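# Seat the wood screw in the foam pocket

## Task

Place the wood screw into the pocket cut into the foam that sits on the mat, matching the pocket's outline and resting on its bottom; nothing else may remain on the foam or mat, and nothing may be tipped over (see the reference image named manual).

## Robot and tools

Robot: two arms, left_arm and right_arm, each ending in a two-finger gripper. Everything is given in the scene frame: origin roughly halfway between the two bases, +z up, table top at z = +0.020 m. left_arm's base sits on the +y side at about (-0.023, +0.445, +0.039) m, right_arm's on the -y side at about (-0.014, -0.452, +0.039) m; the arms face each other across the table. Arm names do not match the left or right side of any image.

Gripper: fingers point along the gripper's own +x axis and close along its y axis. end_effector_position is the point between the fingers, roughly 3 to 4 cm back from the tips. Only the final 1.5 cm of each inner finger face is flat.

Row layout (used by execute_actions and move): a flat list of 16 numbers, always for both arms. Numbers 1-8 are left_arm: x, y, z (metres, absolute position in the scene frame), then qw, qx, qy, qz (absolute orientation quaternion, w first), then opening. Numbers 9-16 are the same eight for right_arm. So each row holds an absolute pose plus opening per arm, not an offset. Opening runs from -1 (fully closed) to +1 (fully open, 0.080 m); empty fingers touch at about -0.78. To grasp, command about 0.08 below the grip_measured value seen at first contact; smaller gaps squeeze more gently. Fully closing takes at least about 0.6 s.

execute_actions: argument actions is a list of actions; each action is a list of 1 to 15 rows, one per 1/30 s step, the last row repeated if fewer than 15. An action is rejected for both arms if any target lies more than 0.6 m from that gripper's current position along any of its axes. Optional cameras: a list of names, ["all"], or [] for none; by default images come only with an empty actions list. An arm that should not move must get its last reported pose and its wanted opening in every row; sending 0 as an opening is a real command.

move: argument target is one 16-number row or a list of up to 15 rows; each gripper travels a straight line from its Hand target toward them, without avoiding obstacles or the other arm. speed is in m/s (0.002 to 4.3, default 0.25; rotation up to twice that in rad/s), one value or one per target. blend (m) rounds corners in a list; 0 stops at each point. opening_speed (per second on the -1..+1 scale, at least 0.2) makes finger changes gradual. grip_force sets the per-pad force limit in newtons, 8 to 34, one value or one per arm; it persists. blocking=false returns after about 0.5 s while motion continues; a new move replaces the running one. A move lasts at most 10 s. The result adds a move: line naming the ending: done (within 8 mm and 2 degrees), off_target, moving, held, blocked (something stopped the gripper far from its goal; arms then hold in place) or fault, plus limits such as paced (pose clipped) or held (steps withheld).

wait: seconds from 0 to 10; arms keep their last command; a running move carries on. stop: brakes a running move. zoom_image: camera (one of cam_head_left, cam_head_right, cam_high, cam_low, cam_left_wrist, cam_right_wrist) and region [x0, y0, x1, y1] in pixels, at most 504 by 504, from that camera's newest image. show_instructions: shows the reference image(s). finished_scene: argument scene is the current scene's number; ends it permanently, so only call it once the task is done.

Reading results: each arm's end_effector_position, end_effector_quat_wxyz and velocities are in the scene frame; they may be off by a few centimetres. Hand target is where the arm is currently being sent; Tool commands gives present opening commands. grip_measured is the measured finger gap on the command scale (may be about 2 mm off; under a firm squeeze it reads narrower than the part). grip_effort_n is motor effort, negative while closing, not pad force. Joint torques and External joint torques follow joint order waist, shoulder, elbow, wrist pitch, wrist yaw, wrist roll; external values hint at contact. Wrist depth gives a 7x7 grid of distances in mm ahead of each wrist camera, rows separated by " / ", "-" meaning no value. Joint velocities "within noise" means the arm is still. MOTOR HOT appears from 50 °C; over-temperature, over-speed and torque faults stop an arm.

Behaviour to expect: orientation commands are clipped to 32 degrees from the current orientation per step, so large turns need several actions. Weight and friction can leave the gripper low, short or tilted, especially far out; check pose after each move and correct tilt. Keep the same quaternion in every row to hold orientation. Avoid paths near an arm's own base.

Avoid: dropping a held object from a height or releasing it while moving, fast impacts with the table or fixtures, pressing targets far past contact, letting the arms or their grippers and wrist cameras touch each other, closing one gripper on the other's fingers, joint contact torques reaching limits (waist 16.6, shoulder 20.6, elbow 20.5, wrist pitch 5.42, wrist yaw 5.4, wrist roll 5.07 N m), knocking objects over or off the table, and leaving extra items where the task forbids them. Loose objects may occasionally be nudged by the scene itself.

Each tool is called in YAML: its name, and indented under it one key for each argument.

Reference images:

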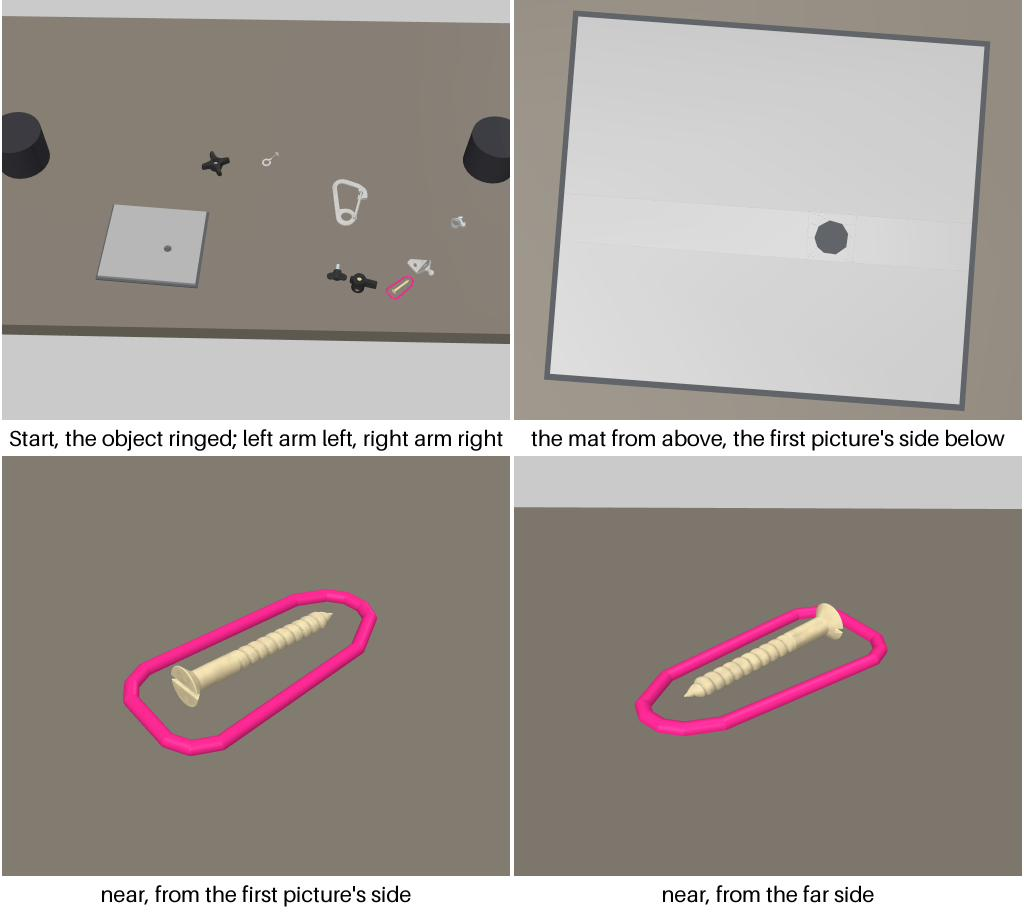

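## Session

execute_actions:
  actions: []

Scene clock: 0.00 s.
left_arm: end_effector_position=(+0.2386, +0.1539, +0.1819) grip_measured=+1.000 grip_effort_n=n/a end_effector_quat_wxyz=(+0.665, +0.068, +0.198, -0.717) | right_arm: end_effector_position=(+0.0041, -0.2635, +0.1743) grip_measured=+1.000 grip_effort_n=n/a end_effector_quat_wxyz=(+0.331, -0.185, +0.096, +0.920)
Joint positions: left_arm=[1.072 1.676 0.938 -0.062 1.044 0.517 0.08] | right_arm=[-0.902 1.345 0.682 -1.348 -1.108 -1.996 0.08]
Joint velocities: within noise
Joint torques (N m): no reading
External joint torques (N m): no reading
Motor temperatures (°C): left_arm=[34 34 31 35 39 38] | right_arm=[37 33 31 36 36 33]
Heat: left arm: hottest wrist yaw 39 °C (+0.0 °C/min); right arm: hottest waist 37 °C (+0.0 °C/min).
Wrist depth (mm): cam_left_wrist=[- 1935 3058 1835 794 474 1720 / - 2135 490 544 657 677 1529 / 1588 1732 395 438 468 519 1353 / 1297 299 333 353 398 441 527 / 1179 245 268 304 333 363 420 / - 71 236 259 280 88 - / - 66 214 231 253 - -] | cam_right_wrist=[939 1074 1292 1393 - - - / 996 1187 - - 494 495 489 / 1102 1164 - - - - 399 / 391 - - - - - 349 / - - - 300 288 294 - / - 69 87 - - 87 74 / - - - - - 83 68]
Hand target: left_arm +0.2385, +0.1538, +0.1820; +0.665, +0.068, +0.198, -0.717 | right_arm +0.0040, -0.2634, +0.1746; +0.331, -0.184, +0.096, +0.921
Tool commands: left_gripper/opening=+1.0 right_gripper/opening=+1.0

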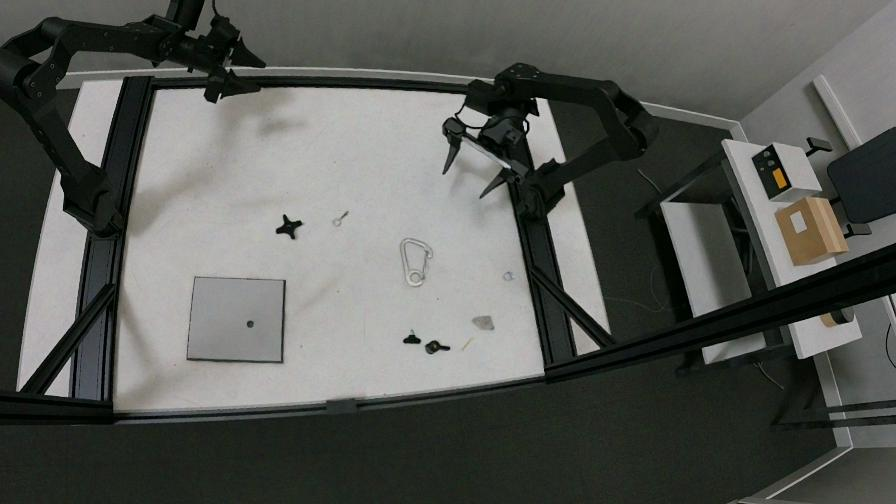

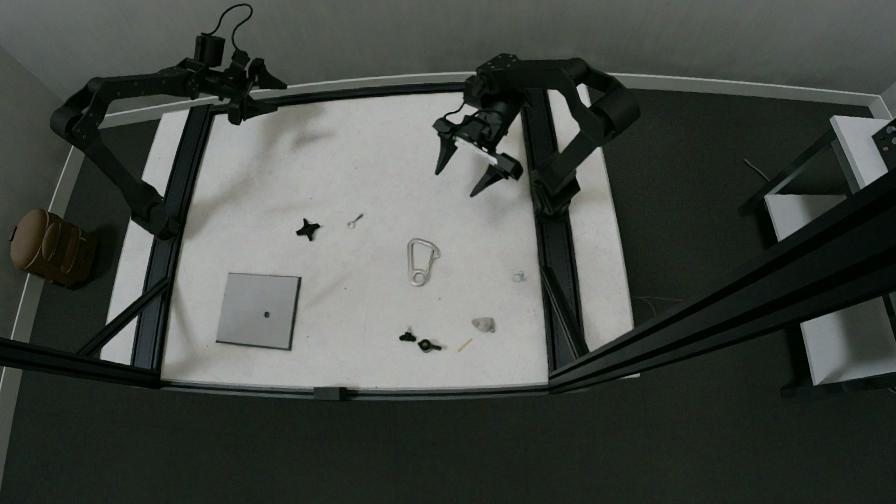

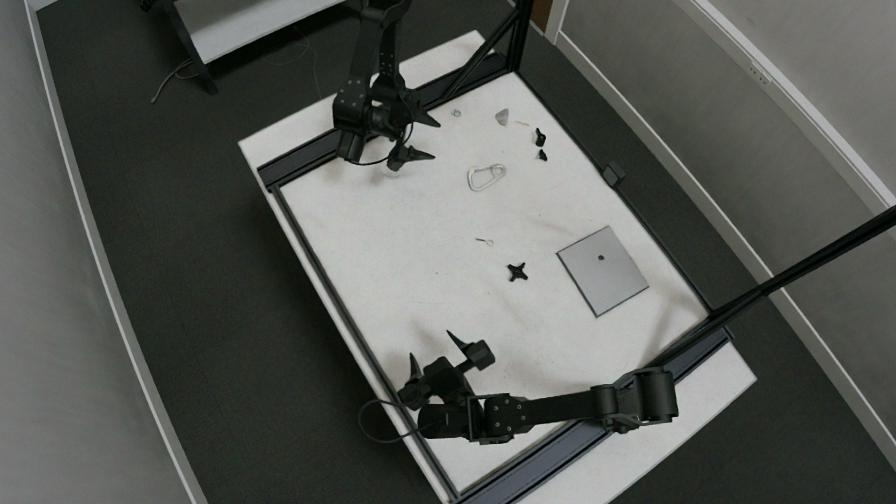

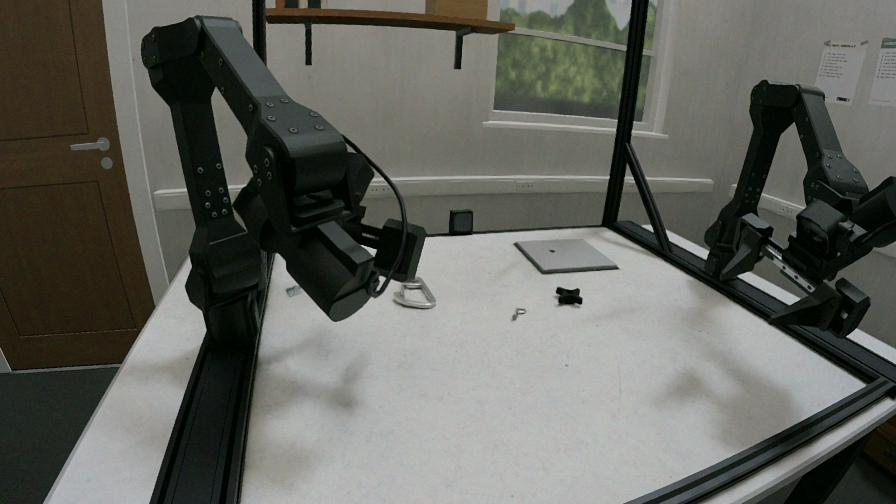

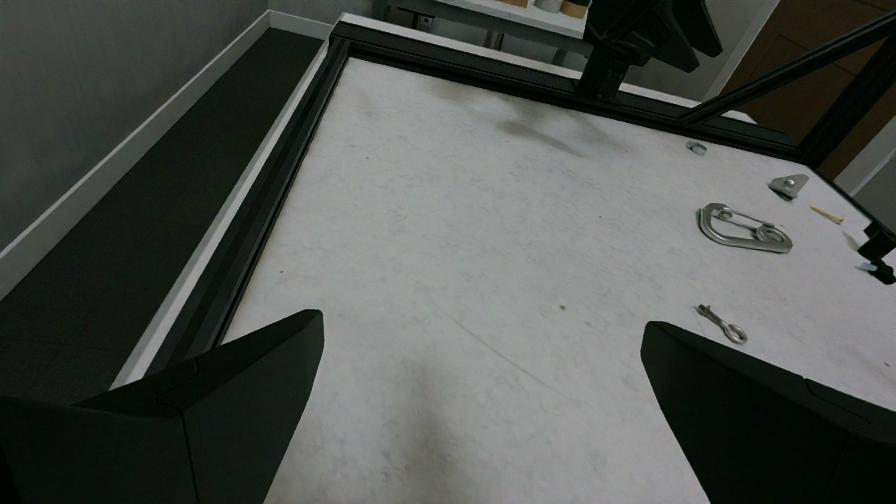

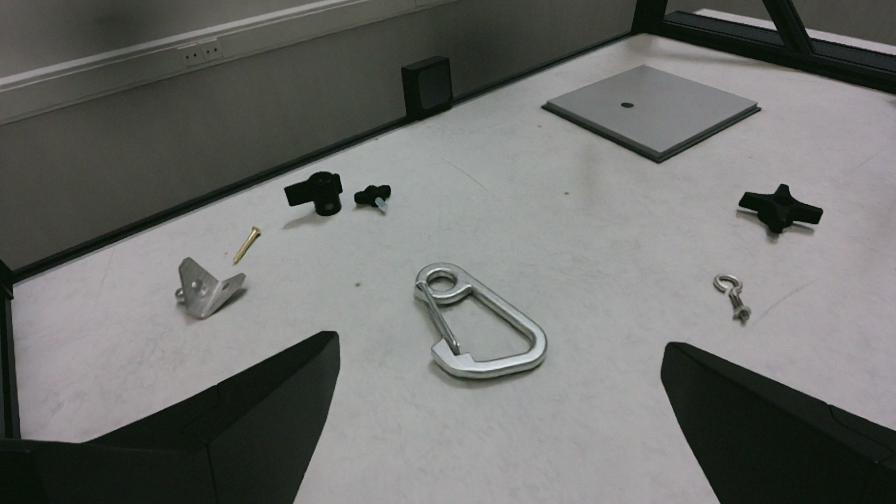

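zoom_image:
  camera: "cam_head_right"
  region: [390, 310, 510, 370]

zoom_image:
  camera: "cam_head_left"
  region: [180, 270, 300, 370]

zoom_image:
  camera: "cam_right_wrist"
  region: [160, 160, 420, 330]

zoom_image:
  camera: "cam_right_wrist"
  region: [530, 50, 780, 180]

Scaled by 4.200 from the camera's 896x504 image, which has a finer 1280x720 frame.

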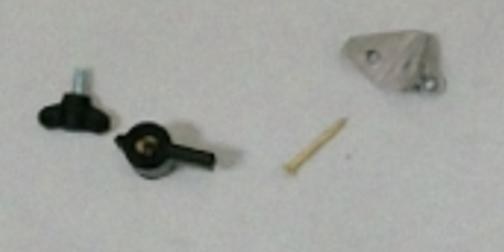

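Scaled by 4.200 from the camera's 896x504 image, which has a finer 1280x720 frame.

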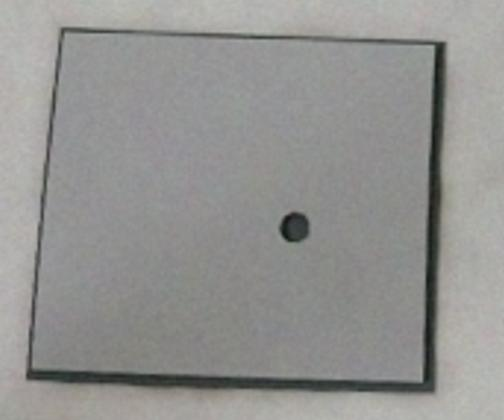

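Scaled by 1.938 from the camera's 896x504 image, which has a finer 1280x720 frame.

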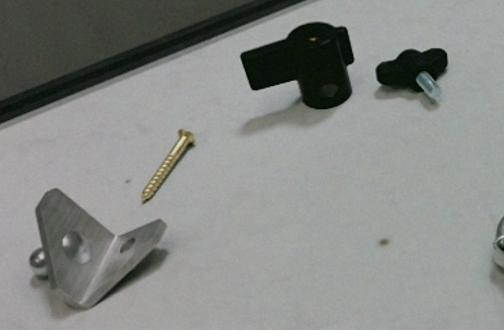

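Scaled by 2.016 from the camera's 896x504 image, which has a finer 1280x720 frame.

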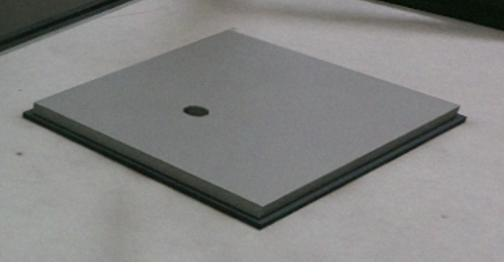

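move:
  target: [0.2385,0.1538,0.182,0.665,0.068,0.198,-0.717,1,-0.264,-0.288,0.15,0.498,0.407,0.711,-0.285,0.1]
  cameras: ["cam_right_wrist","cam_head_right"]
  speed: 0.3

Scene clock: 15.87 s.
left_arm: end_effector_position=(+0.2386, +0.1539, +0.1819) grip_measured=+1.000 grip_effort_n=-1.6 end_effector_quat_wxyz=(+0.665, +0.068, +0.198, -0.717) | right_arm: end_effector_position=(-0.2620, -0.2888, +0.1492) grip_measured=+0.103 grip_effort_n=-14.2 end_effector_quat_wxyz=(+0.496, +0.407, +0.710, -0.289)
Joint positions: left_arm=[1.072 1.676 0.938 -0.062 1.044 0.517 0.08] | right_arm=[1.061 1.434 0.999 -0.834 0.174 -2.616 0.04]
Joint torques (N m): left_arm=[-0.03 -6.27 6.36 1.04 0.34 0] | right_arm=[0.19 -3.96 6.81 0.83 0.3 -0.13]
External joint torques (N m): left_arm=[-0.03 0.62 0.29 -0.17 -0.07 -0.02] | right_arm=[0.15 1.02 0.78 0.08 0.22 -0.13]
Heat: left arm: hottest wrist yaw 39 °C (+0.0 °C/min); right arm: hottest wrist yaw 37 °C (+3.8 °C/min).
Wrist depth (mm): cam_left_wrist=[- 2252 2607 1685 1757 2081 500 / - 2030 511 529 668 809 671 / 1640 1732 385 435 496 558 1432 / 1317 308 322 357 399 436 504 / 1185 247 280 295 332 362 413 / - 71 237 261 280 88 356 / - 66 214 230 247 - -] | cam_right_wrist=[- - - - - - - / - - - 168 - - - / - 190 - - - - 183 / - 203 - - - 214 915 / - - - 231 236 1181 1038 / - - - 94 99 1038 922 / - - - 337 313 72 846]
Hand target: left_arm +0.2385, +0.1538, +0.1820; +0.665, +0.068, +0.198, -0.717 | right_arm -0.2640, -0.2880, +0.1500; +0.498, +0.407, +0.711, -0.285
Off the commanded pose: left_arm 0.000 m, 0 deg | right_arm 0.002 m, 1 deg.
move: done
camera_calibration:
cam_right_wrist: T_world_to_cam=[[-0.856487, -0.5155, -0.0262505, -0.356758], [-0.420581, 0.667491, 0.614465, 0.0265617], [-0.299235, 0.537322, -0.788507, 0.272356], [0, 0, 0, 1]] pos_world=[-0.212889, -0.347981, 0.189068]
Images, in order (width x height): cam_head_right 896x504, cam_right_wrist 896x504.

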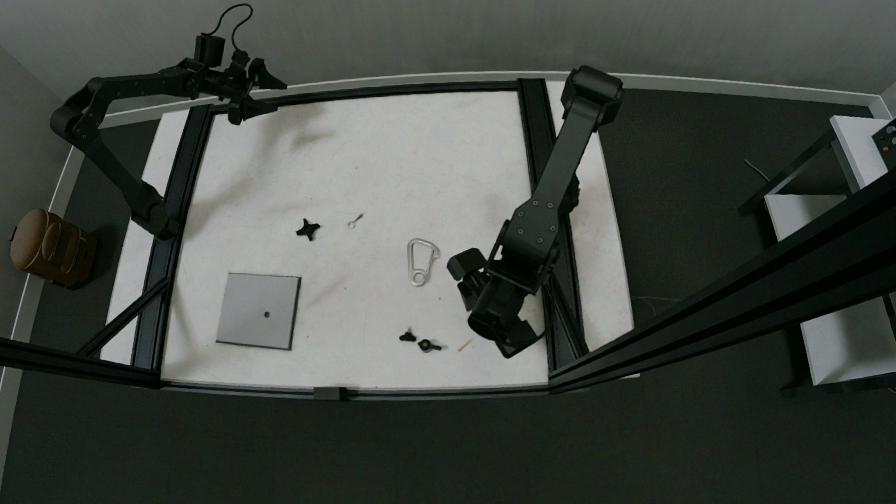

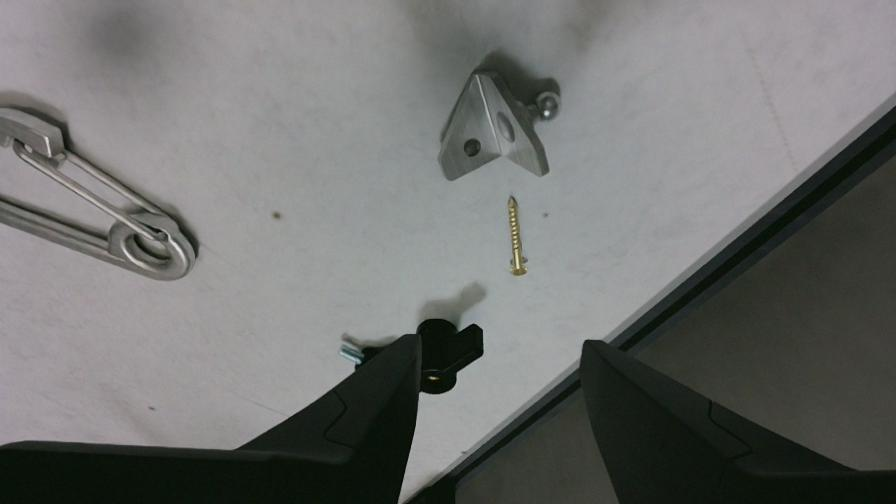

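move:
  target: [0.2385,0.1538,0.182,0.665,0.068,0.198,-0.717,1,-0.2882,-0.2693,0.085,0.520,0.346,0.742,-0.243,0.0]
  cameras: ["cam_right_wrist","cam_head_right"]
  speed: 0.2

Scene clock: 23.20 s.
left_arm: end_effector_position=(+0.2386, +0.1539, +0.1819) grip_measured=+1.000 grip_effort_n=-2.1 end_effector_quat_wxyz=(+0.665, +0.068, +0.198, -0.717) | right_arm: end_effector_position=(-0.2901, -0.2687, +0.0897) grip_measured=+0.003 grip_effort_n=-14.2 end_effector_quat_wxyz=(+0.514, +0.348, +0.745, -0.242)
Joint positions: left_arm=[1.072 1.676 0.938 -0.062 1.044 0.517 0.08] | right_arm=[1.021 1.616 0.915 -0.527 0.116 -2.819 0.035]
Joint torques (N m): left_arm=[-0.03 -6.27 6.36 1.04 0.35 0] | right_arm=[-0.21 -4.81 4.68 1.35 -0.07 -0.16]
External joint torques (N m): left_arm=[-0.03 0.53 0.34 -0.16 -0.06 -0.02] | right_arm=[-0.18 1.15 -0.94 0.55 -0.13 -0.16]
Heat: left arm: hottest wrist yaw 39 °C (+0.0 °C/min); right arm: hottest wrist yaw 37 °C (+2.6 °C/min).
Wrist depth (mm): cam_left_wrist=[- 3096 2527 1821 1821 2336 1708 / - 1997 488 557 643 706 497 / 1558 1782 388 396 533 541 607 / 1310 284 322 357 386 449 508 / 1191 246 280 302 330 362 407 / - 71 237 260 280 88 356 / - 66 214 230 246 - -] | cam_right_wrist=[- 98 100 94 92 - - / - - - 101 97 109 - / - 123 - - - - 120 / - - - - - - 135 / - - - 108 - 157 146 / - 192 - 82 - 172 858 / - - - 229 94 68 795]
Hand target: left_arm +0.2385, +0.1538, +0.1820; +0.665, +0.068, +0.198, -0.717 | right_arm -0.2882, -0.2693, +0.0851; +0.520, +0.346, +0.742, -0.243
Off the commanded pose: left_arm 0.000 m, 0 deg | right_arm 0.005 m, 1 deg.
move: done
camera_calibration:
cam_right_wrist: T_world_to_cam=[[-0.757057, -0.652699, -0.0291365, -0.379748], [-0.523326, 0.579093, 0.625125, -0.0166882], [-0.391146, 0.488503, -0.779981, 0.165783], [0, 0, 0, 1]] pos_world=[-0.231379, -0.319183, 0.128675]
Images, in order (width x height): cam_head_right 896x504, cam_right_wrist 896x504.

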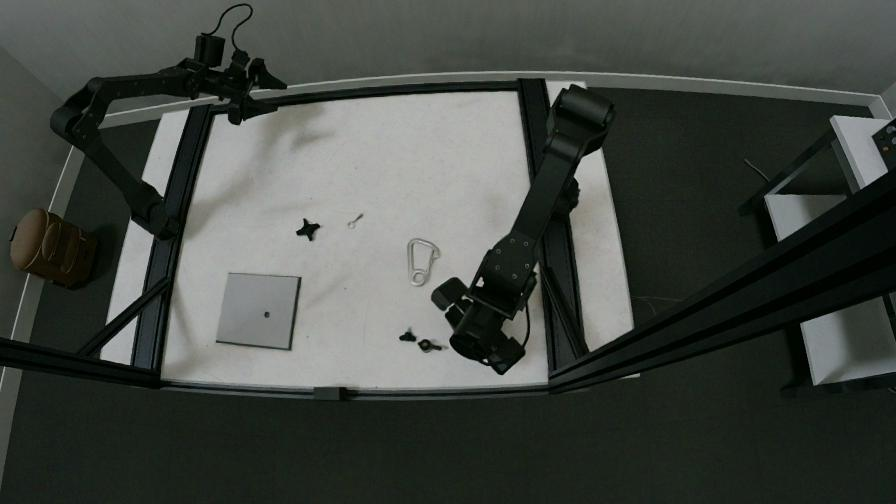

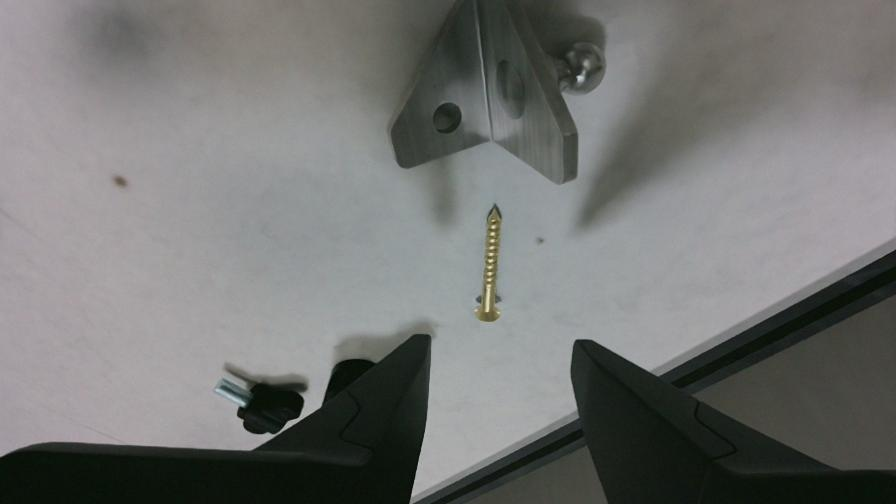

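move:
  target: [0.2385,0.1538,0.182,0.665,0.068,0.198,-0.717,1,-0.2870,-0.269,0.057,0.523,0.346,0.740,-0.243,-0.2]
  cameras: ["cam_right_wrist"]
  speed: 0.08

Scene clock: 25.53 s.
left_arm: end_effector_position=(+0.2386, +0.1539, +0.1819) grip_measured=+1.000 grip_effort_n=-1.6 end_effector_quat_wxyz=(+0.665, +0.068, +0.198, -0.717) | right_arm: end_effector_position=(-0.2897, -0.2679, +0.0621) grip_measured=-0.197 grip_effort_n=-13.7 end_effector_quat_wxyz=(+0.517, +0.348, +0.744, -0.242)
Joint positions: left_arm=[1.072 1.676 0.938 -0.062 1.044 0.517 0.08] | right_arm=[1.018 1.677 0.857 -0.414 0.115 -2.822 0.026]
Joint torques (N m): left_arm=[-0.03 -6.26 6.36 1.03 0.34 -0.01] | right_arm=[-0.21 -4.89 4.24 1.38 -0.06 -0.17]
External joint torques (N m): left_arm=[-0.07 0.72 0.26 -0.18 -0.07 -0.03] | right_arm=[-0.24 1.26 -1.13 0.57 -0.12 -0.17]
Heat: left arm: hottest wrist yaw 39 °C (+0.0 °C/min); right arm: hottest wrist pitch 37 °C (+2.3 °C/min).
Wrist depth (mm): cam_left_wrist=[- 1966 2692 764 1795 2135 1708 / - 2117 498 559 647 733 531 / 1423 1662 388 438 488 581 559 / 1339 301 324 356 399 449 496 / 1191 246 280 303 331 364 404 / - 71 98 262 280 88 355 / - 66 212 230 247 - -] | cam_right_wrist=[- - - - - 72 71 / - 81 80 76 70 78 79 / - - - 82 68 90 87 / - 107 105 - 102 101 98 / - - 118 110 111 109 - / - - - 88 92 132 135 / - - - 83 84 - -]
Hand target: left_arm +0.2385, +0.1538, +0.1820; +0.665, +0.068, +0.198, -0.717 | right_arm -0.2870, -0.2690, +0.0571; +0.523, +0.346, +0.740, -0.243
Off the commanded pose: left_arm 0.000 m, 0 deg | right_arm 0.006 m, 1 deg.
move: done
camera_calibration:
cam_right_wrist: T_world_to_cam=[[-0.756908, -0.652757, -0.0315922, -0.37946], [-0.526587, 0.58055, 0.621022, 0.0000800682], [-0.387036, 0.486692, -0.783156, 0.14494], [0, 0, 0, 1]] pos_world=[-0.231077, -0.318283, 0.101473]
Images, in order (width x height): cam_right_wrist 896x504.

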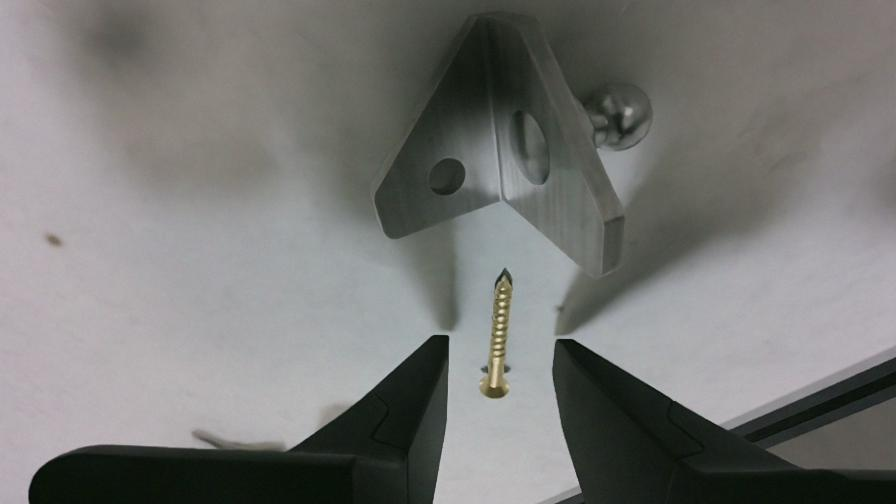

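move:
  target: [0.2385,0.1538,0.182,0.665,0.068,0.198,-0.717,1,-0.2864,-0.2696,0.0515,0.523,0.346,0.740,-0.243,-0.2]
  cameras: ["cam_right_wrist"]
  speed: 0.04

Scene clock: 27.40 s.
left_arm: end_effector_position=(+0.2386, +0.1539, +0.1819) grip_measured=+1.000 grip_effort_n=-2.1 end_effector_quat_wxyz=(+0.665, +0.068, +0.198, -0.717) | right_arm: end_effector_position=(-0.2892, -0.2681, +0.0568) grip_measured=-0.197 grip_effort_n=-13.7 end_effector_quat_wxyz=(+0.516, +0.348, +0.744, -0.242)
Joint positions: left_arm=[1.072 1.676 0.938 -0.062 1.044 0.517 0.08] | right_arm=[1.018 1.687 0.844 -0.389 0.115 -2.822 0.026]
Joint torques (N m): left_arm=[-0.02 -6.27 6.35 1.03 0.35 -0.01] | right_arm=[-0.16 -4.88 4.11 1.35 -0.05 -0.13]
External joint torques (N m): left_arm=[-0.01 0.59 0.3 -0.16 -0.07 -0.02] | right_arm=[-0.13 1.24 -1.17 0.55 -0.12 -0.13]
Heat: left arm: hottest wrist yaw 39 °C (+0.0 °C/min); right arm: hottest wrist pitch 37 °C (+2.2 °C/min).
Wrist depth (mm): cam_left_wrist=[- 2914 737 1696 1782 2315 1640 / - 2154 500 544 657 716 527 / 1519 1757 381 429 488 538 571 / 1283 299 322 356 399 446 488 / 1179 246 278 301 333 365 405 / - 71 231 262 279 88 353 / - 66 214 231 246 - -] | cam_right_wrist=[- 69 - - 68 67 67 / - - 76 71 67 75 72 / - 88 - 75 67 82 82 / - 95 - 79 - 91 92 / - - 113 108 - - - / - - - 81 92 - - / - - - - 84 - 787]
Hand target: left_arm +0.2385, +0.1538, +0.1820; +0.665, +0.068, +0.198, -0.717 | right_arm -0.2864, -0.2696, +0.0516; +0.523, +0.346, +0.740, -0.243
Off the commanded pose: left_arm 0.000 m, 0 deg | right_arm 0.006 m, 1 deg.
move: done
camera_calibration:
cam_right_wrist: T_world_to_cam=[[-0.756944, -0.652728, -0.0313427, -0.379547], [-0.526153, 0.580311, 0.621613, 0.00378507], [-0.387556, 0.487017, -0.782697, 0.140952], [0, 0, 0, 1]] pos_world=[-0.230677, -0.318583, 0.0960736]
Images, in order (width x height): cam_right_wrist 896x504.

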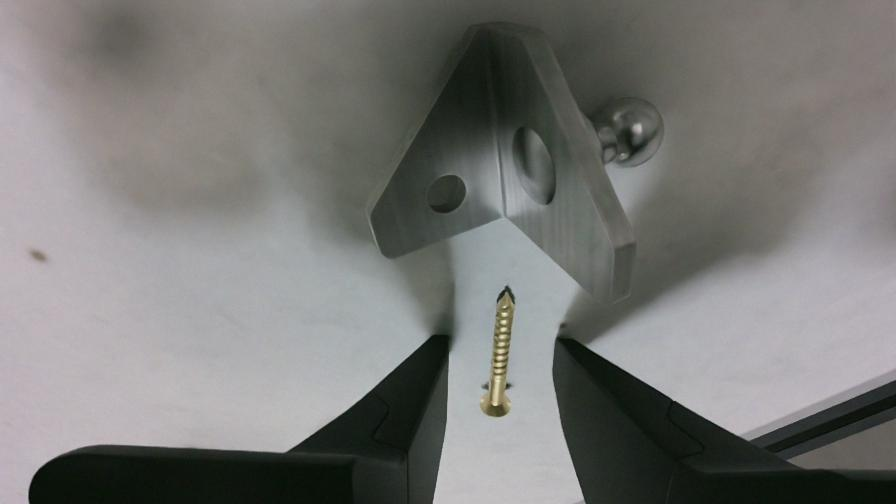

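move:
  target: [0.2385,0.1538,0.182,0.665,0.068,0.198,-0.717,1,-0.2864,-0.2696,0.0508,0.523,0.346,0.740,-0.243,-1]
  cameras: ["cam_right_wrist"]
  speed: 0.04
  opening_speed: 0.8

move:
  target: [0.2385,0.1538,0.182,0.665,0.068,0.198,-0.717,1,-0.2864,-0.2696,0.15,0.523,0.346,0.740,-0.243,-1]
  cameras: ["cam_right_wrist"]
  speed: 0.12

Scene clock: 29.80 s.
left_arm: end_effector_position=(+0.2386, +0.1539, +0.1819) grip_measured=+1.000 grip_effort_n=-1.6 end_effector_quat_wxyz=(+0.665, +0.068, +0.198, -0.717) | right_arm: end_effector_position=(-0.2896, -0.2680, +0.0565) grip_measured=-0.734 grip_effort_n=-83.5 end_effector_quat_wxyz=(+0.516, +0.348, +0.745, -0.242)
Joint positions: left_arm=[1.072 1.676 0.938 -0.062 1.044 0.517 0.08] | right_arm=[1.018 1.688 0.843 -0.385 0.115 -2.822 0.002]
Joint torques (N m): left_arm=[-0.03 -6.27 6.35 1.04 0.34 -0.01] | right_arm=[-0.16 -4.8 3.99 1.34 -0.03 -0.13]
External joint torques (N m): left_arm=[-0.02 0.61 0.3 -0.16 -0.07 -0.02] | right_arm=[-0.18 1.37 -1.31 0.53 -0.09 -0.13]
Heat: left arm: hottest wrist yaw 39 °C (+0.0 °C/min); right arm: hottest wrist pitch 37 °C (+2.0 °C/min).
Wrist depth (mm): cam_left_wrist=[- - 735 1696 1808 2135 1685 / 1277 2047 491 - 671 828 528 / 1368 1744 391 429 490 538 572 / 1353 308 324 359 397 445 502 / 1191 245 278 302 332 109 420 / - 71 238 262 279 88 355 / - 66 214 230 246 - -] | cam_right_wrist=[- 70 70 70 67 - 67 / - 77 76 71 66 - 73 / - - 83 74 66 - - / - 99 95 - - 95 92 / - - - - 106 - - / - - - 76 72 - 118 / - - - - 63 - 770]
Hand target: left_arm +0.2385, +0.1538, +0.1820; +0.665, +0.068, +0.198, -0.717 | right_arm -0.2863, -0.2697, +0.0508; +0.523, +0.346, +0.740, -0.243
Off the commanded pose: left_arm 0.000 m, 0 deg | right_arm 0.007 m, 1 deg.
move: done
camera_calibration:
cam_right_wrist: T_world_to_cam=[[-0.756826, -0.652924, -0.03008, -0.379878], [-0.525082, 0.579945, 0.622858, 0.00382889], [-0.389234, 0.48719, -0.781756, 0.140051], [0, 0, 0, 1]] pos_world=[-0.230978, -0.318483, 0.0956739]
Images, in order (width x height): cam_right_wrist 896x504.

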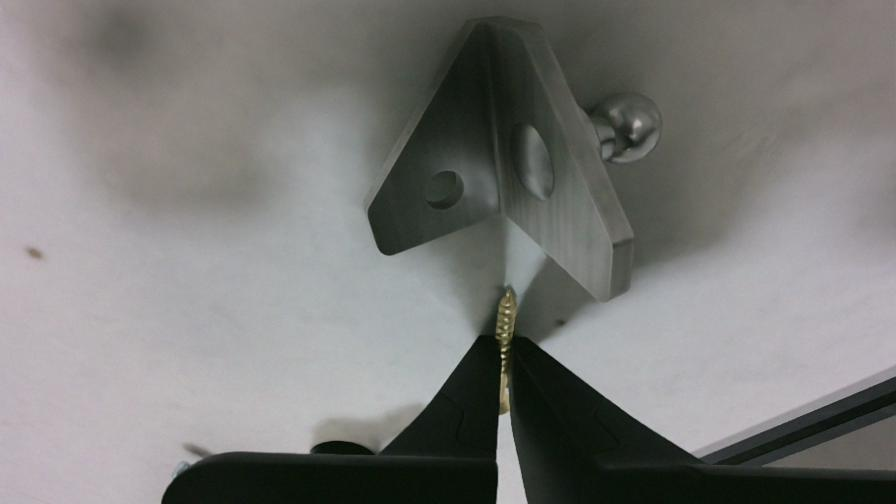

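Scene clock: 31.17 s.
left_arm: end_effector_position=(+0.2386, +0.1539, +0.1819) grip_measured=+1.000 grip_effort_n=-1.6 end_effector_quat_wxyz=(+0.665, +0.068, +0.198, -0.717) | right_arm: end_effector_position=(-0.2849, -0.2709, +0.1449) grip_measured=-0.734 grip_effort_n=-83.5 end_effector_quat_wxyz=(+0.528, +0.347, +0.736, -0.244)
Joint positions: left_arm=[1.072 1.676 0.938 -0.062 1.044 0.517 0.08] | right_arm=[1.018 1.544 1.086 -0.803 0.115 -2.822 0.002]
Joint torques (N m): left_arm=[-0.03 -6.26 6.35 1.04 0.34 -0.01] | right_arm=[-0.13 -6.39 6.85 0.83 -0.02 -0.13]
External joint torques (N m): left_arm=[-0.05 0.59 0.34 -0.15 -0.07 -0.02] | right_arm=[-0.14 -0.61 0.83 0.07 -0.08 -0.13]
Heat: left arm: hottest wrist yaw 39 °C (+0.0 °C/min); right arm: hottest wrist pitch 37 °C (+1.9 °C/min).
Wrist depth (mm): cam_left_wrist=[1492 1981 2502 1848 1782 2099 1769 / - 2030 503 542 647 720 1651 / 1629 1685 388 436 527 552 680 / 1317 1391 324 356 394 447 501 / 1157 243 280 302 333 363 408 / - 71 238 269 280 88 355 / - 66 - 231 249 - -] | cam_right_wrist=[- - - 145 147 - - / - - - 164 164 - 162 / 181 - - - - - 179 / - 211 - 204 - 204 - / - - 223 - 235 1192 954 / - - 267 81 77 1093 855 / - - - - - - 844]
Hand target: left_arm +0.2385, +0.1538, +0.1820; +0.665, +0.068, +0.198, -0.717 | right_arm -0.2864, -0.2696, +0.1500; +0.523, +0.346, +0.740, -0.243
Off the commanded pose: left_arm 0.000 m, 0 deg | right_arm 0.005 m, 1 deg.
move: done
camera_calibration:
cam_right_wrist: T_world_to_cam=[[-0.755931, -0.65344, -0.0398129, -0.373927], [-0.541274, 0.589649, 0.599447, -0.0456968], [-0.368227, 0.47469, -0.799424, 0.217604], [0, 0, 0, 1]] pos_world=[-0.227269, -0.320688, 0.186464]
Images, in order (width x height): cam_right_wrist 896x504.

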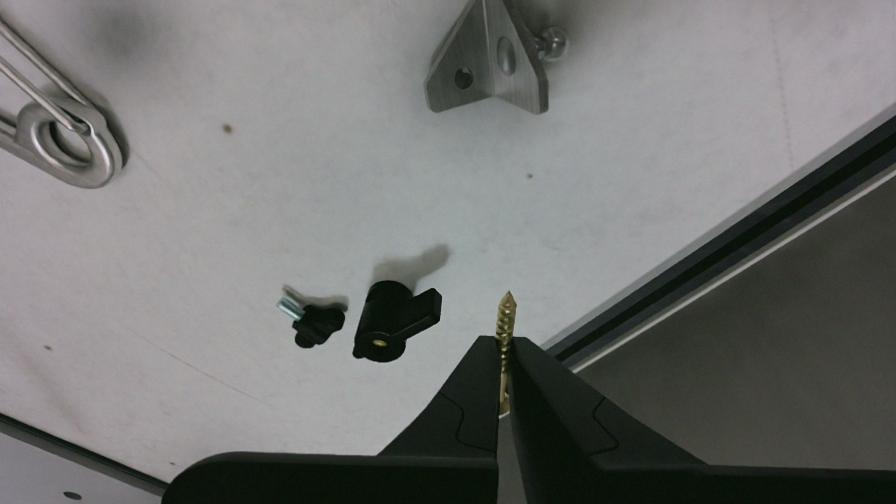

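move:
  target:
    - [0.2385,0.1538,0.182,0.665,0.068,0.198,-0.717,1,-0.24,-0.22,0.23,0.523,0.346,0.740,-0.243,-1]
    - [0.2385,0.1538,0.182,0.665,0.068,0.198,-0.717,1,-0.14,-0.10,0.22,0.582,-0.113,0.082,0.801,-1]
  cameras: ["cam_right_wrist","cam_head_right","cam_high"]
  speed: 0.4
  blend: 0.05

Scene clock: 37.27 s.
left_arm: end_effector_position=(+0.2386, +0.1539, +0.1819) grip_measured=+1.000 grip_effort_n=-1.2 end_effector_quat_wxyz=(+0.665, +0.068, +0.198, -0.717) | right_arm: end_effector_position=(-0.1390, -0.1026, +0.2211) grip_measured=-0.734 grip_effort_n=-83.5 end_effector_quat_wxyz=(+0.829, +0.418, +0.168, +0.330)
Joint positions: left_arm=[1.072 1.676 0.938 -0.062 1.044 0.517 0.08] | right_arm=[0.745 2.074 1.435 -1.567 1.568 -3.142 0.002]
Joint torques (N m): left_arm=[-0.03 -6.27 6.35 1.04 0.34 0] | right_arm=[-0.07 -6.58 5.27 -0.6 0.77 -0.16]
External joint torques (N m): left_arm=[-0.03 0.63 0.27 -0.17 -0.07 -0.02] | right_arm=[-0.07 1.63 0.73 -0.17 0.25 -0.12]
Heat: left arm: hottest wrist yaw 39 °C (+0.0 °C/min); right arm: hottest wrist pitch 37 °C (+1.6 °C/min).
Wrist depth (mm): cam_left_wrist=[- 1950 2814 786 1808 2173 1696 / - 2099 493 559 652 733 632 / 1474 1673 388 438 501 584 630 / 1317 307 324 365 404 463 533 / 1196 250 279 299 325 359 430 / - 71 237 257 280 88 356 / - 66 213 231 245 - -] | cam_right_wrist=[- - 1893 - 1401 - - / 2067 - - 560 1442 - - / - - 586 574 - - - / - 569 - 2275 - 413 - / - 1968 600 105 - - - / 1687 2016 2102 76 72 - - / - - - - 64 - -]
Hand target: left_arm +0.2385, +0.1538, +0.1820; +0.665, +0.068, +0.198, -0.717 | right_arm -0.1402, -0.1005, +0.2196; +0.831, +0.415, +0.165, +0.332
Off the commanded pose: left_arm 0.000 m, 0 deg | right_arm 0.003 m, 89 deg; orientation clipped.
joint sent to its limit (right arm) — joint 4 (wrist pitch), lower limit; joint 5 (wrist yaw), upper limit; joint 6 (wrist roll), lower limit. The joint targets are off in orientation, not in position.
move: off_target (right_arm); limits=paced
camera_calibration:
cam_right_wrist: T_world_to_cam=[[0.439731, -0.430195, -0.788397, 0.203992], [-0.738, 0.327205, -0.590164, 0.0970451], [0.511852, 0.84135, -0.173602, 0.273834], [0, 0, 0, 1]] pos_world=[-0.158245, -0.174387, 0.265637]
Images, in order (width x height): cam_head_right 896x504, cam_high 896x504, cam_right_wrist 896x504.

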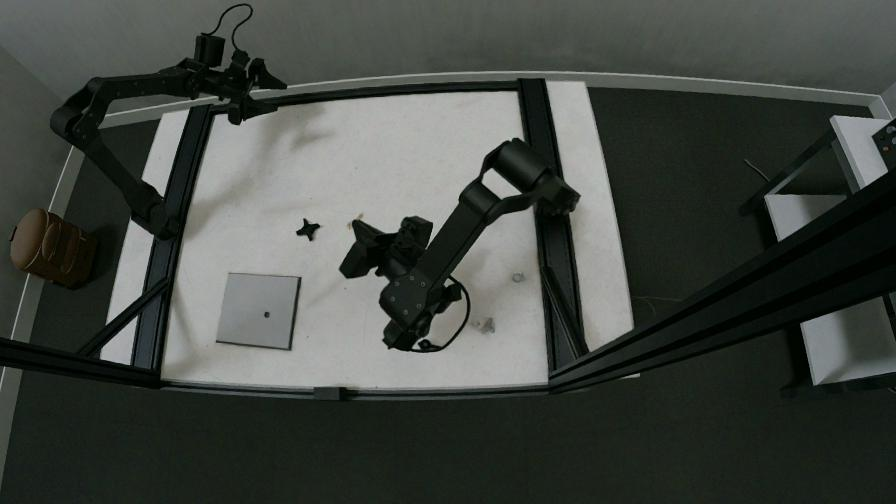

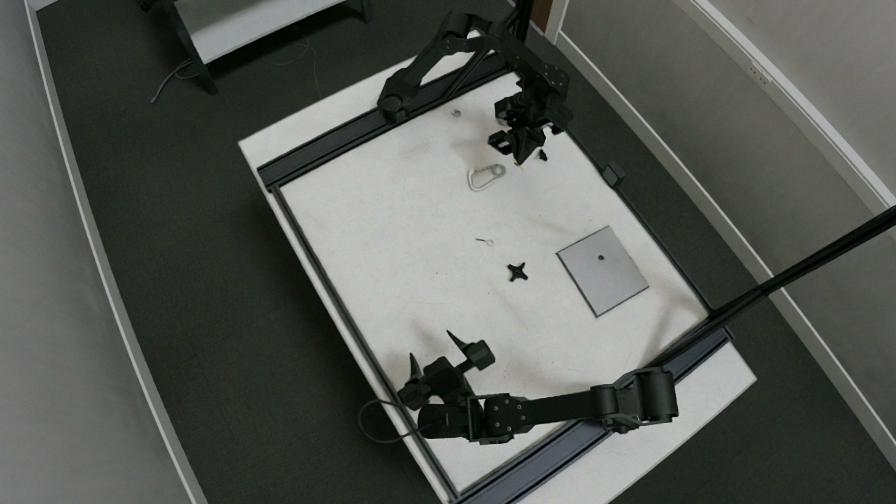

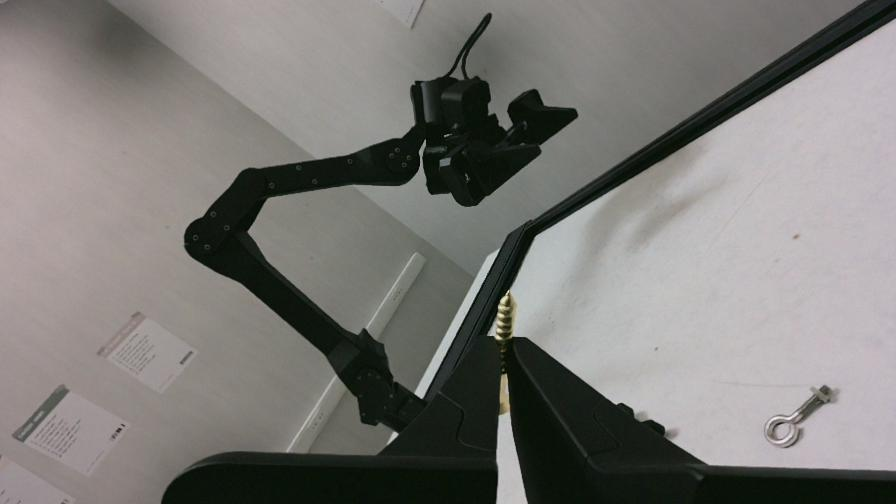

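move:
  target:
    - [0.2385,0.1538,0.182,0.665,0.068,0.198,-0.717,1,-0.20,-0.18,0.24,0.523,0.346,0.740,-0.243,-1]
    - [0.2385,0.1538,0.182,0.665,0.068,0.198,-0.717,1,-0.18,-0.15,0.24,0.211,0.589,0.697,-0.351,-1]
    - [0.2385,0.1538,0.182,0.665,0.068,0.198,-0.717,1,-0.16,-0.12,0.24,-0.165,0.603,0.370,-0.688,-1]
  cameras: ["cam_head_right"]
  speed: 0.5
  blend: 0.03

move:
  target:
    - [0.2385,0.1538,0.182,0.665,0.068,0.198,-0.717,1,-0.16,-0.10,0.22,0.444,-0.440,0.024,0.780,-1]
    - [0.2385,0.1538,0.182,0.665,0.068,0.198,-0.717,1,-0.16,-0.04,0.18,0.582,-0.113,0.082,0.801,-1]
  cameras: ["cam_right_wrist","cam_head_right","cam_low","cam_high"]
  speed: 0.5
  blend: 0.03

Scene clock: 44.67 s.
left_arm: end_effector_position=(+0.2386, +0.1539, +0.1819) grip_measured=+1.000 grip_effort_n=-1.2 end_effector_quat_wxyz=(+0.665, +0.068, +0.198, -0.717) | right_arm: end_effector_position=(-0.1590, -0.1231, +0.2373) grip_measured=-0.733 grip_effort_n=-83.5 end_effector_quat_wxyz=(-0.161, +0.606, +0.370, -0.686)
Joint positions: left_arm=[1.072 1.676 0.938 -0.062 1.044 0.517 0.08] | right_arm=[0.442 1.322 1.06 -0.535 0.103 -1.476 0.002]
Joint torques (N m): left_arm=[-0.03 -6.27 6.36 1.03 0.34 -0.01] | right_arm=[-0.16 -3.96 7.75 2.18 -0.14 0.16]
External joint torques (N m): left_arm=[-0.01 0.62 0.31 -0.16 -0.08 -0.02] | right_arm=[-0.15 0.91 1 0.78 -0.16 0.12]
Motor temperatures (°C): left_arm=[34 37 35 38 39 38] | right_arm=[36 36 36 38 37 33]
Heat: left arm: hottest wrist yaw 39 °C (+0.0 °C/min); right arm: hottest wrist pitch 38 °C (+2.7 °C/min).
Wrist depth (mm): cam_left_wrist=[1492 - 2692 1720 1744 2231 1685 / 1290 2135 455 546 642 686 1696 / 1423 1720 378 449 503 588 1361 / 1304 1391 330 348 398 431 478 / 1179 246 273 301 333 364 401 / - 71 237 261 279 88 356 / - 66 214 231 247 - -] | cam_right_wrist=[- - 254 - 2084 2818 1687 / - - 276 - 385 2120 1824 / 192 236 - - 431 - 512 / 198 - - 379 458 585 - / - - - - - - - / - - - 76 77 557 - / - - - - 64 - -]
Hand target: left_arm +0.2385, +0.1538, +0.1820; +0.665, +0.068, +0.198, -0.717 | right_arm -0.1600, -0.1201, +0.2400; -0.165, +0.603, +0.370, -0.688
Off the commanded pose: left_arm 0.000 m, 0 deg | right_arm 0.004 m, 1 deg.
move: done
Images, in order (width x height): cam_head_right 896x504.

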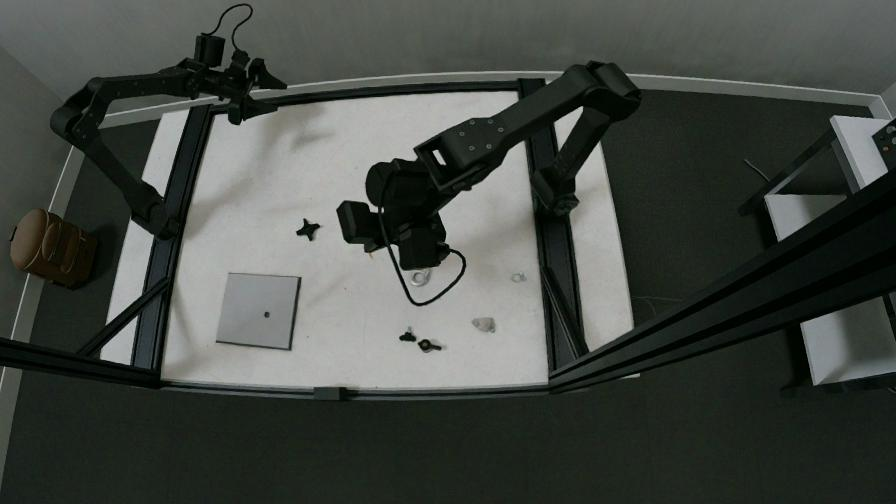

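Scene clock: 47.23 s.
left_arm: end_effector_position=(+0.2386, +0.1539, +0.1819) grip_measured=+1.000 grip_effort_n=-2.1 end_effector_quat_wxyz=(+0.665, +0.068, +0.198, -0.717) | right_arm: end_effector_position=(-0.1615, -0.0393, +0.1861) grip_measured=-0.733 grip_effort_n=-83.5 end_effector_quat_wxyz=(+0.580, -0.109, +0.077, +0.803)
Joint positions: left_arm=[1.072 1.676 0.938 -0.062 1.044 0.517 0.08] | right_arm=[0.339 1.627 0.688 0.671 0.033 0.006 0.002]
Joint torques (N m): left_arm=[-0.03 -6.27 6.36 1.03 0.35 0] | right_arm=[-0.04 -5.14 4.7 2.69 0.18 0.15]
External joint torques (N m): left_arm=[0.02 0.58 0.34 -0.15 -0.07 -0.02] | right_arm=[-0.09 1.15 -1.15 0.98 0.17 0.15]
Heat: left arm: hottest wrist yaw 39 °C (+0.0 °C/min); right arm: hottest wrist pitch 38 °C (+2.5 °C/min).
Wrist depth (mm): cam_left_wrist=[- 2607 2663 1708 1744 2064 392 / - 2047 500 555 643 694 1673 / 1608 1744 382 431 502 558 1483 / 1324 308 315 359 414 461 489 / 1196 244 279 299 322 108 413 / - 71 237 261 280 88 360 / - 66 214 231 245 - -] | cam_right_wrist=[- - 1722 461 2318 1710 392 / 939 1112 - - 494 448 413 / 1012 - 1879 - - 471 - / - 1570 441 388 398 - - / - 323 330 327 332 - - / 233 269 - 76 77 280 - / - - - - 63 - -]
Hand target: left_arm +0.2385, +0.1538, +0.1820; +0.665, +0.068, +0.198, -0.717 | right_arm -0.1600, -0.0400, +0.1800; +0.582, -0.113, +0.082, +0.801
Off the commanded pose: left_arm 0.000 m, 0 deg | right_arm 0.006 m, 1 deg.
move: done
camera_calibration:
cam_right_wrist: T_world_to_cam=[[0.938708, 0.343986, 0.0223813, 0.17363], [0.206975, -0.510514, -0.834588, 0.204308], [-0.275661, 0.788066, -0.550421, 0.166884], [0, 0, 0, 1]] pos_world=[-0.159272, -0.0869393, 0.258483]
Images, in order (width x height): cam_head_right 896x504, cam_high 896x504, cam_low 896x504, cam_right_wrist 896x504.

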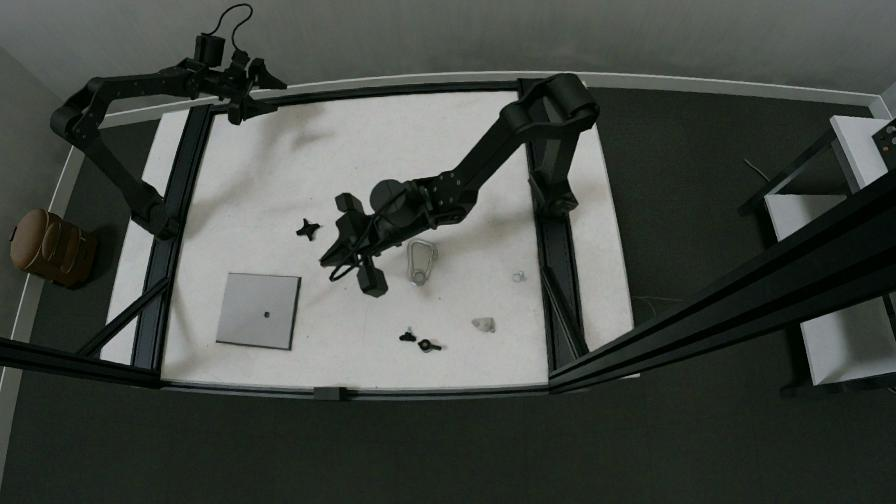

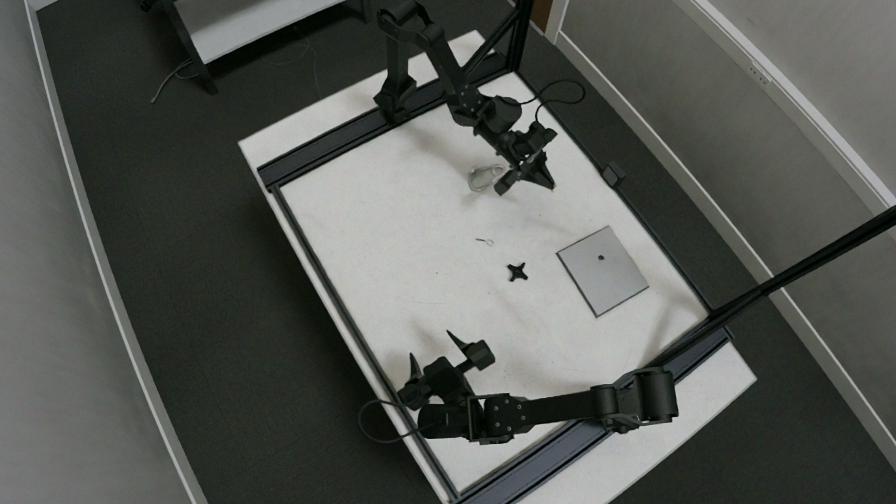

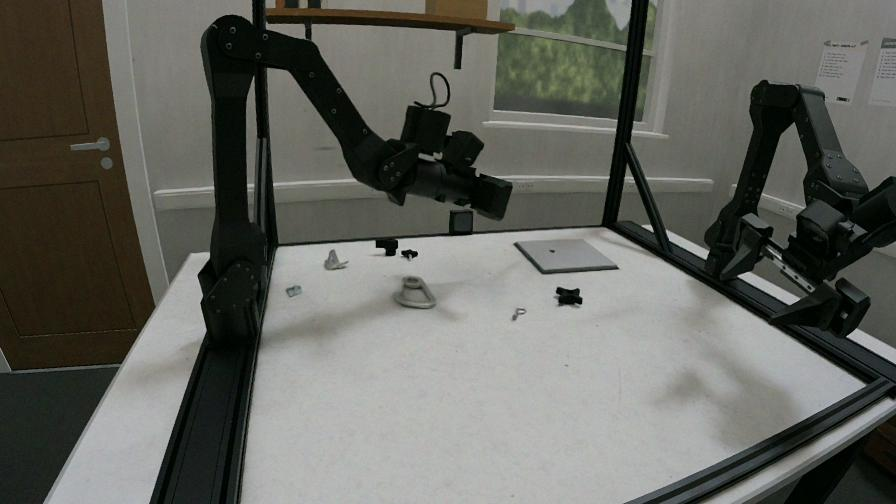

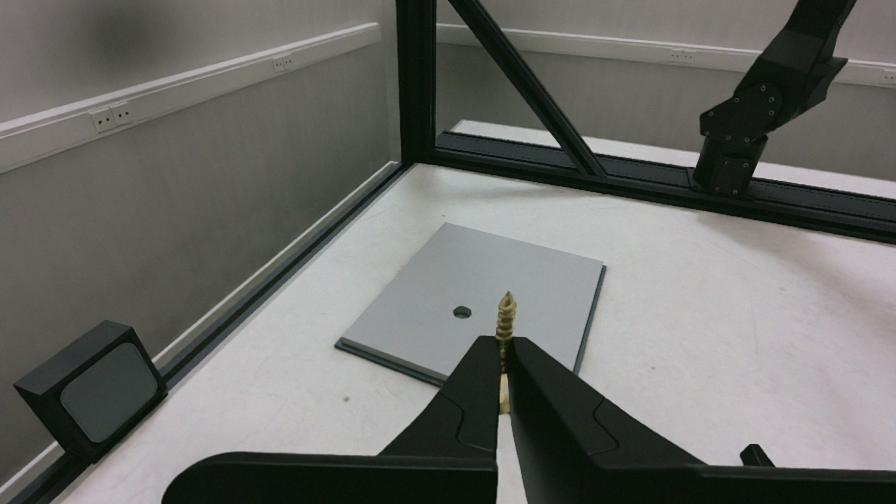

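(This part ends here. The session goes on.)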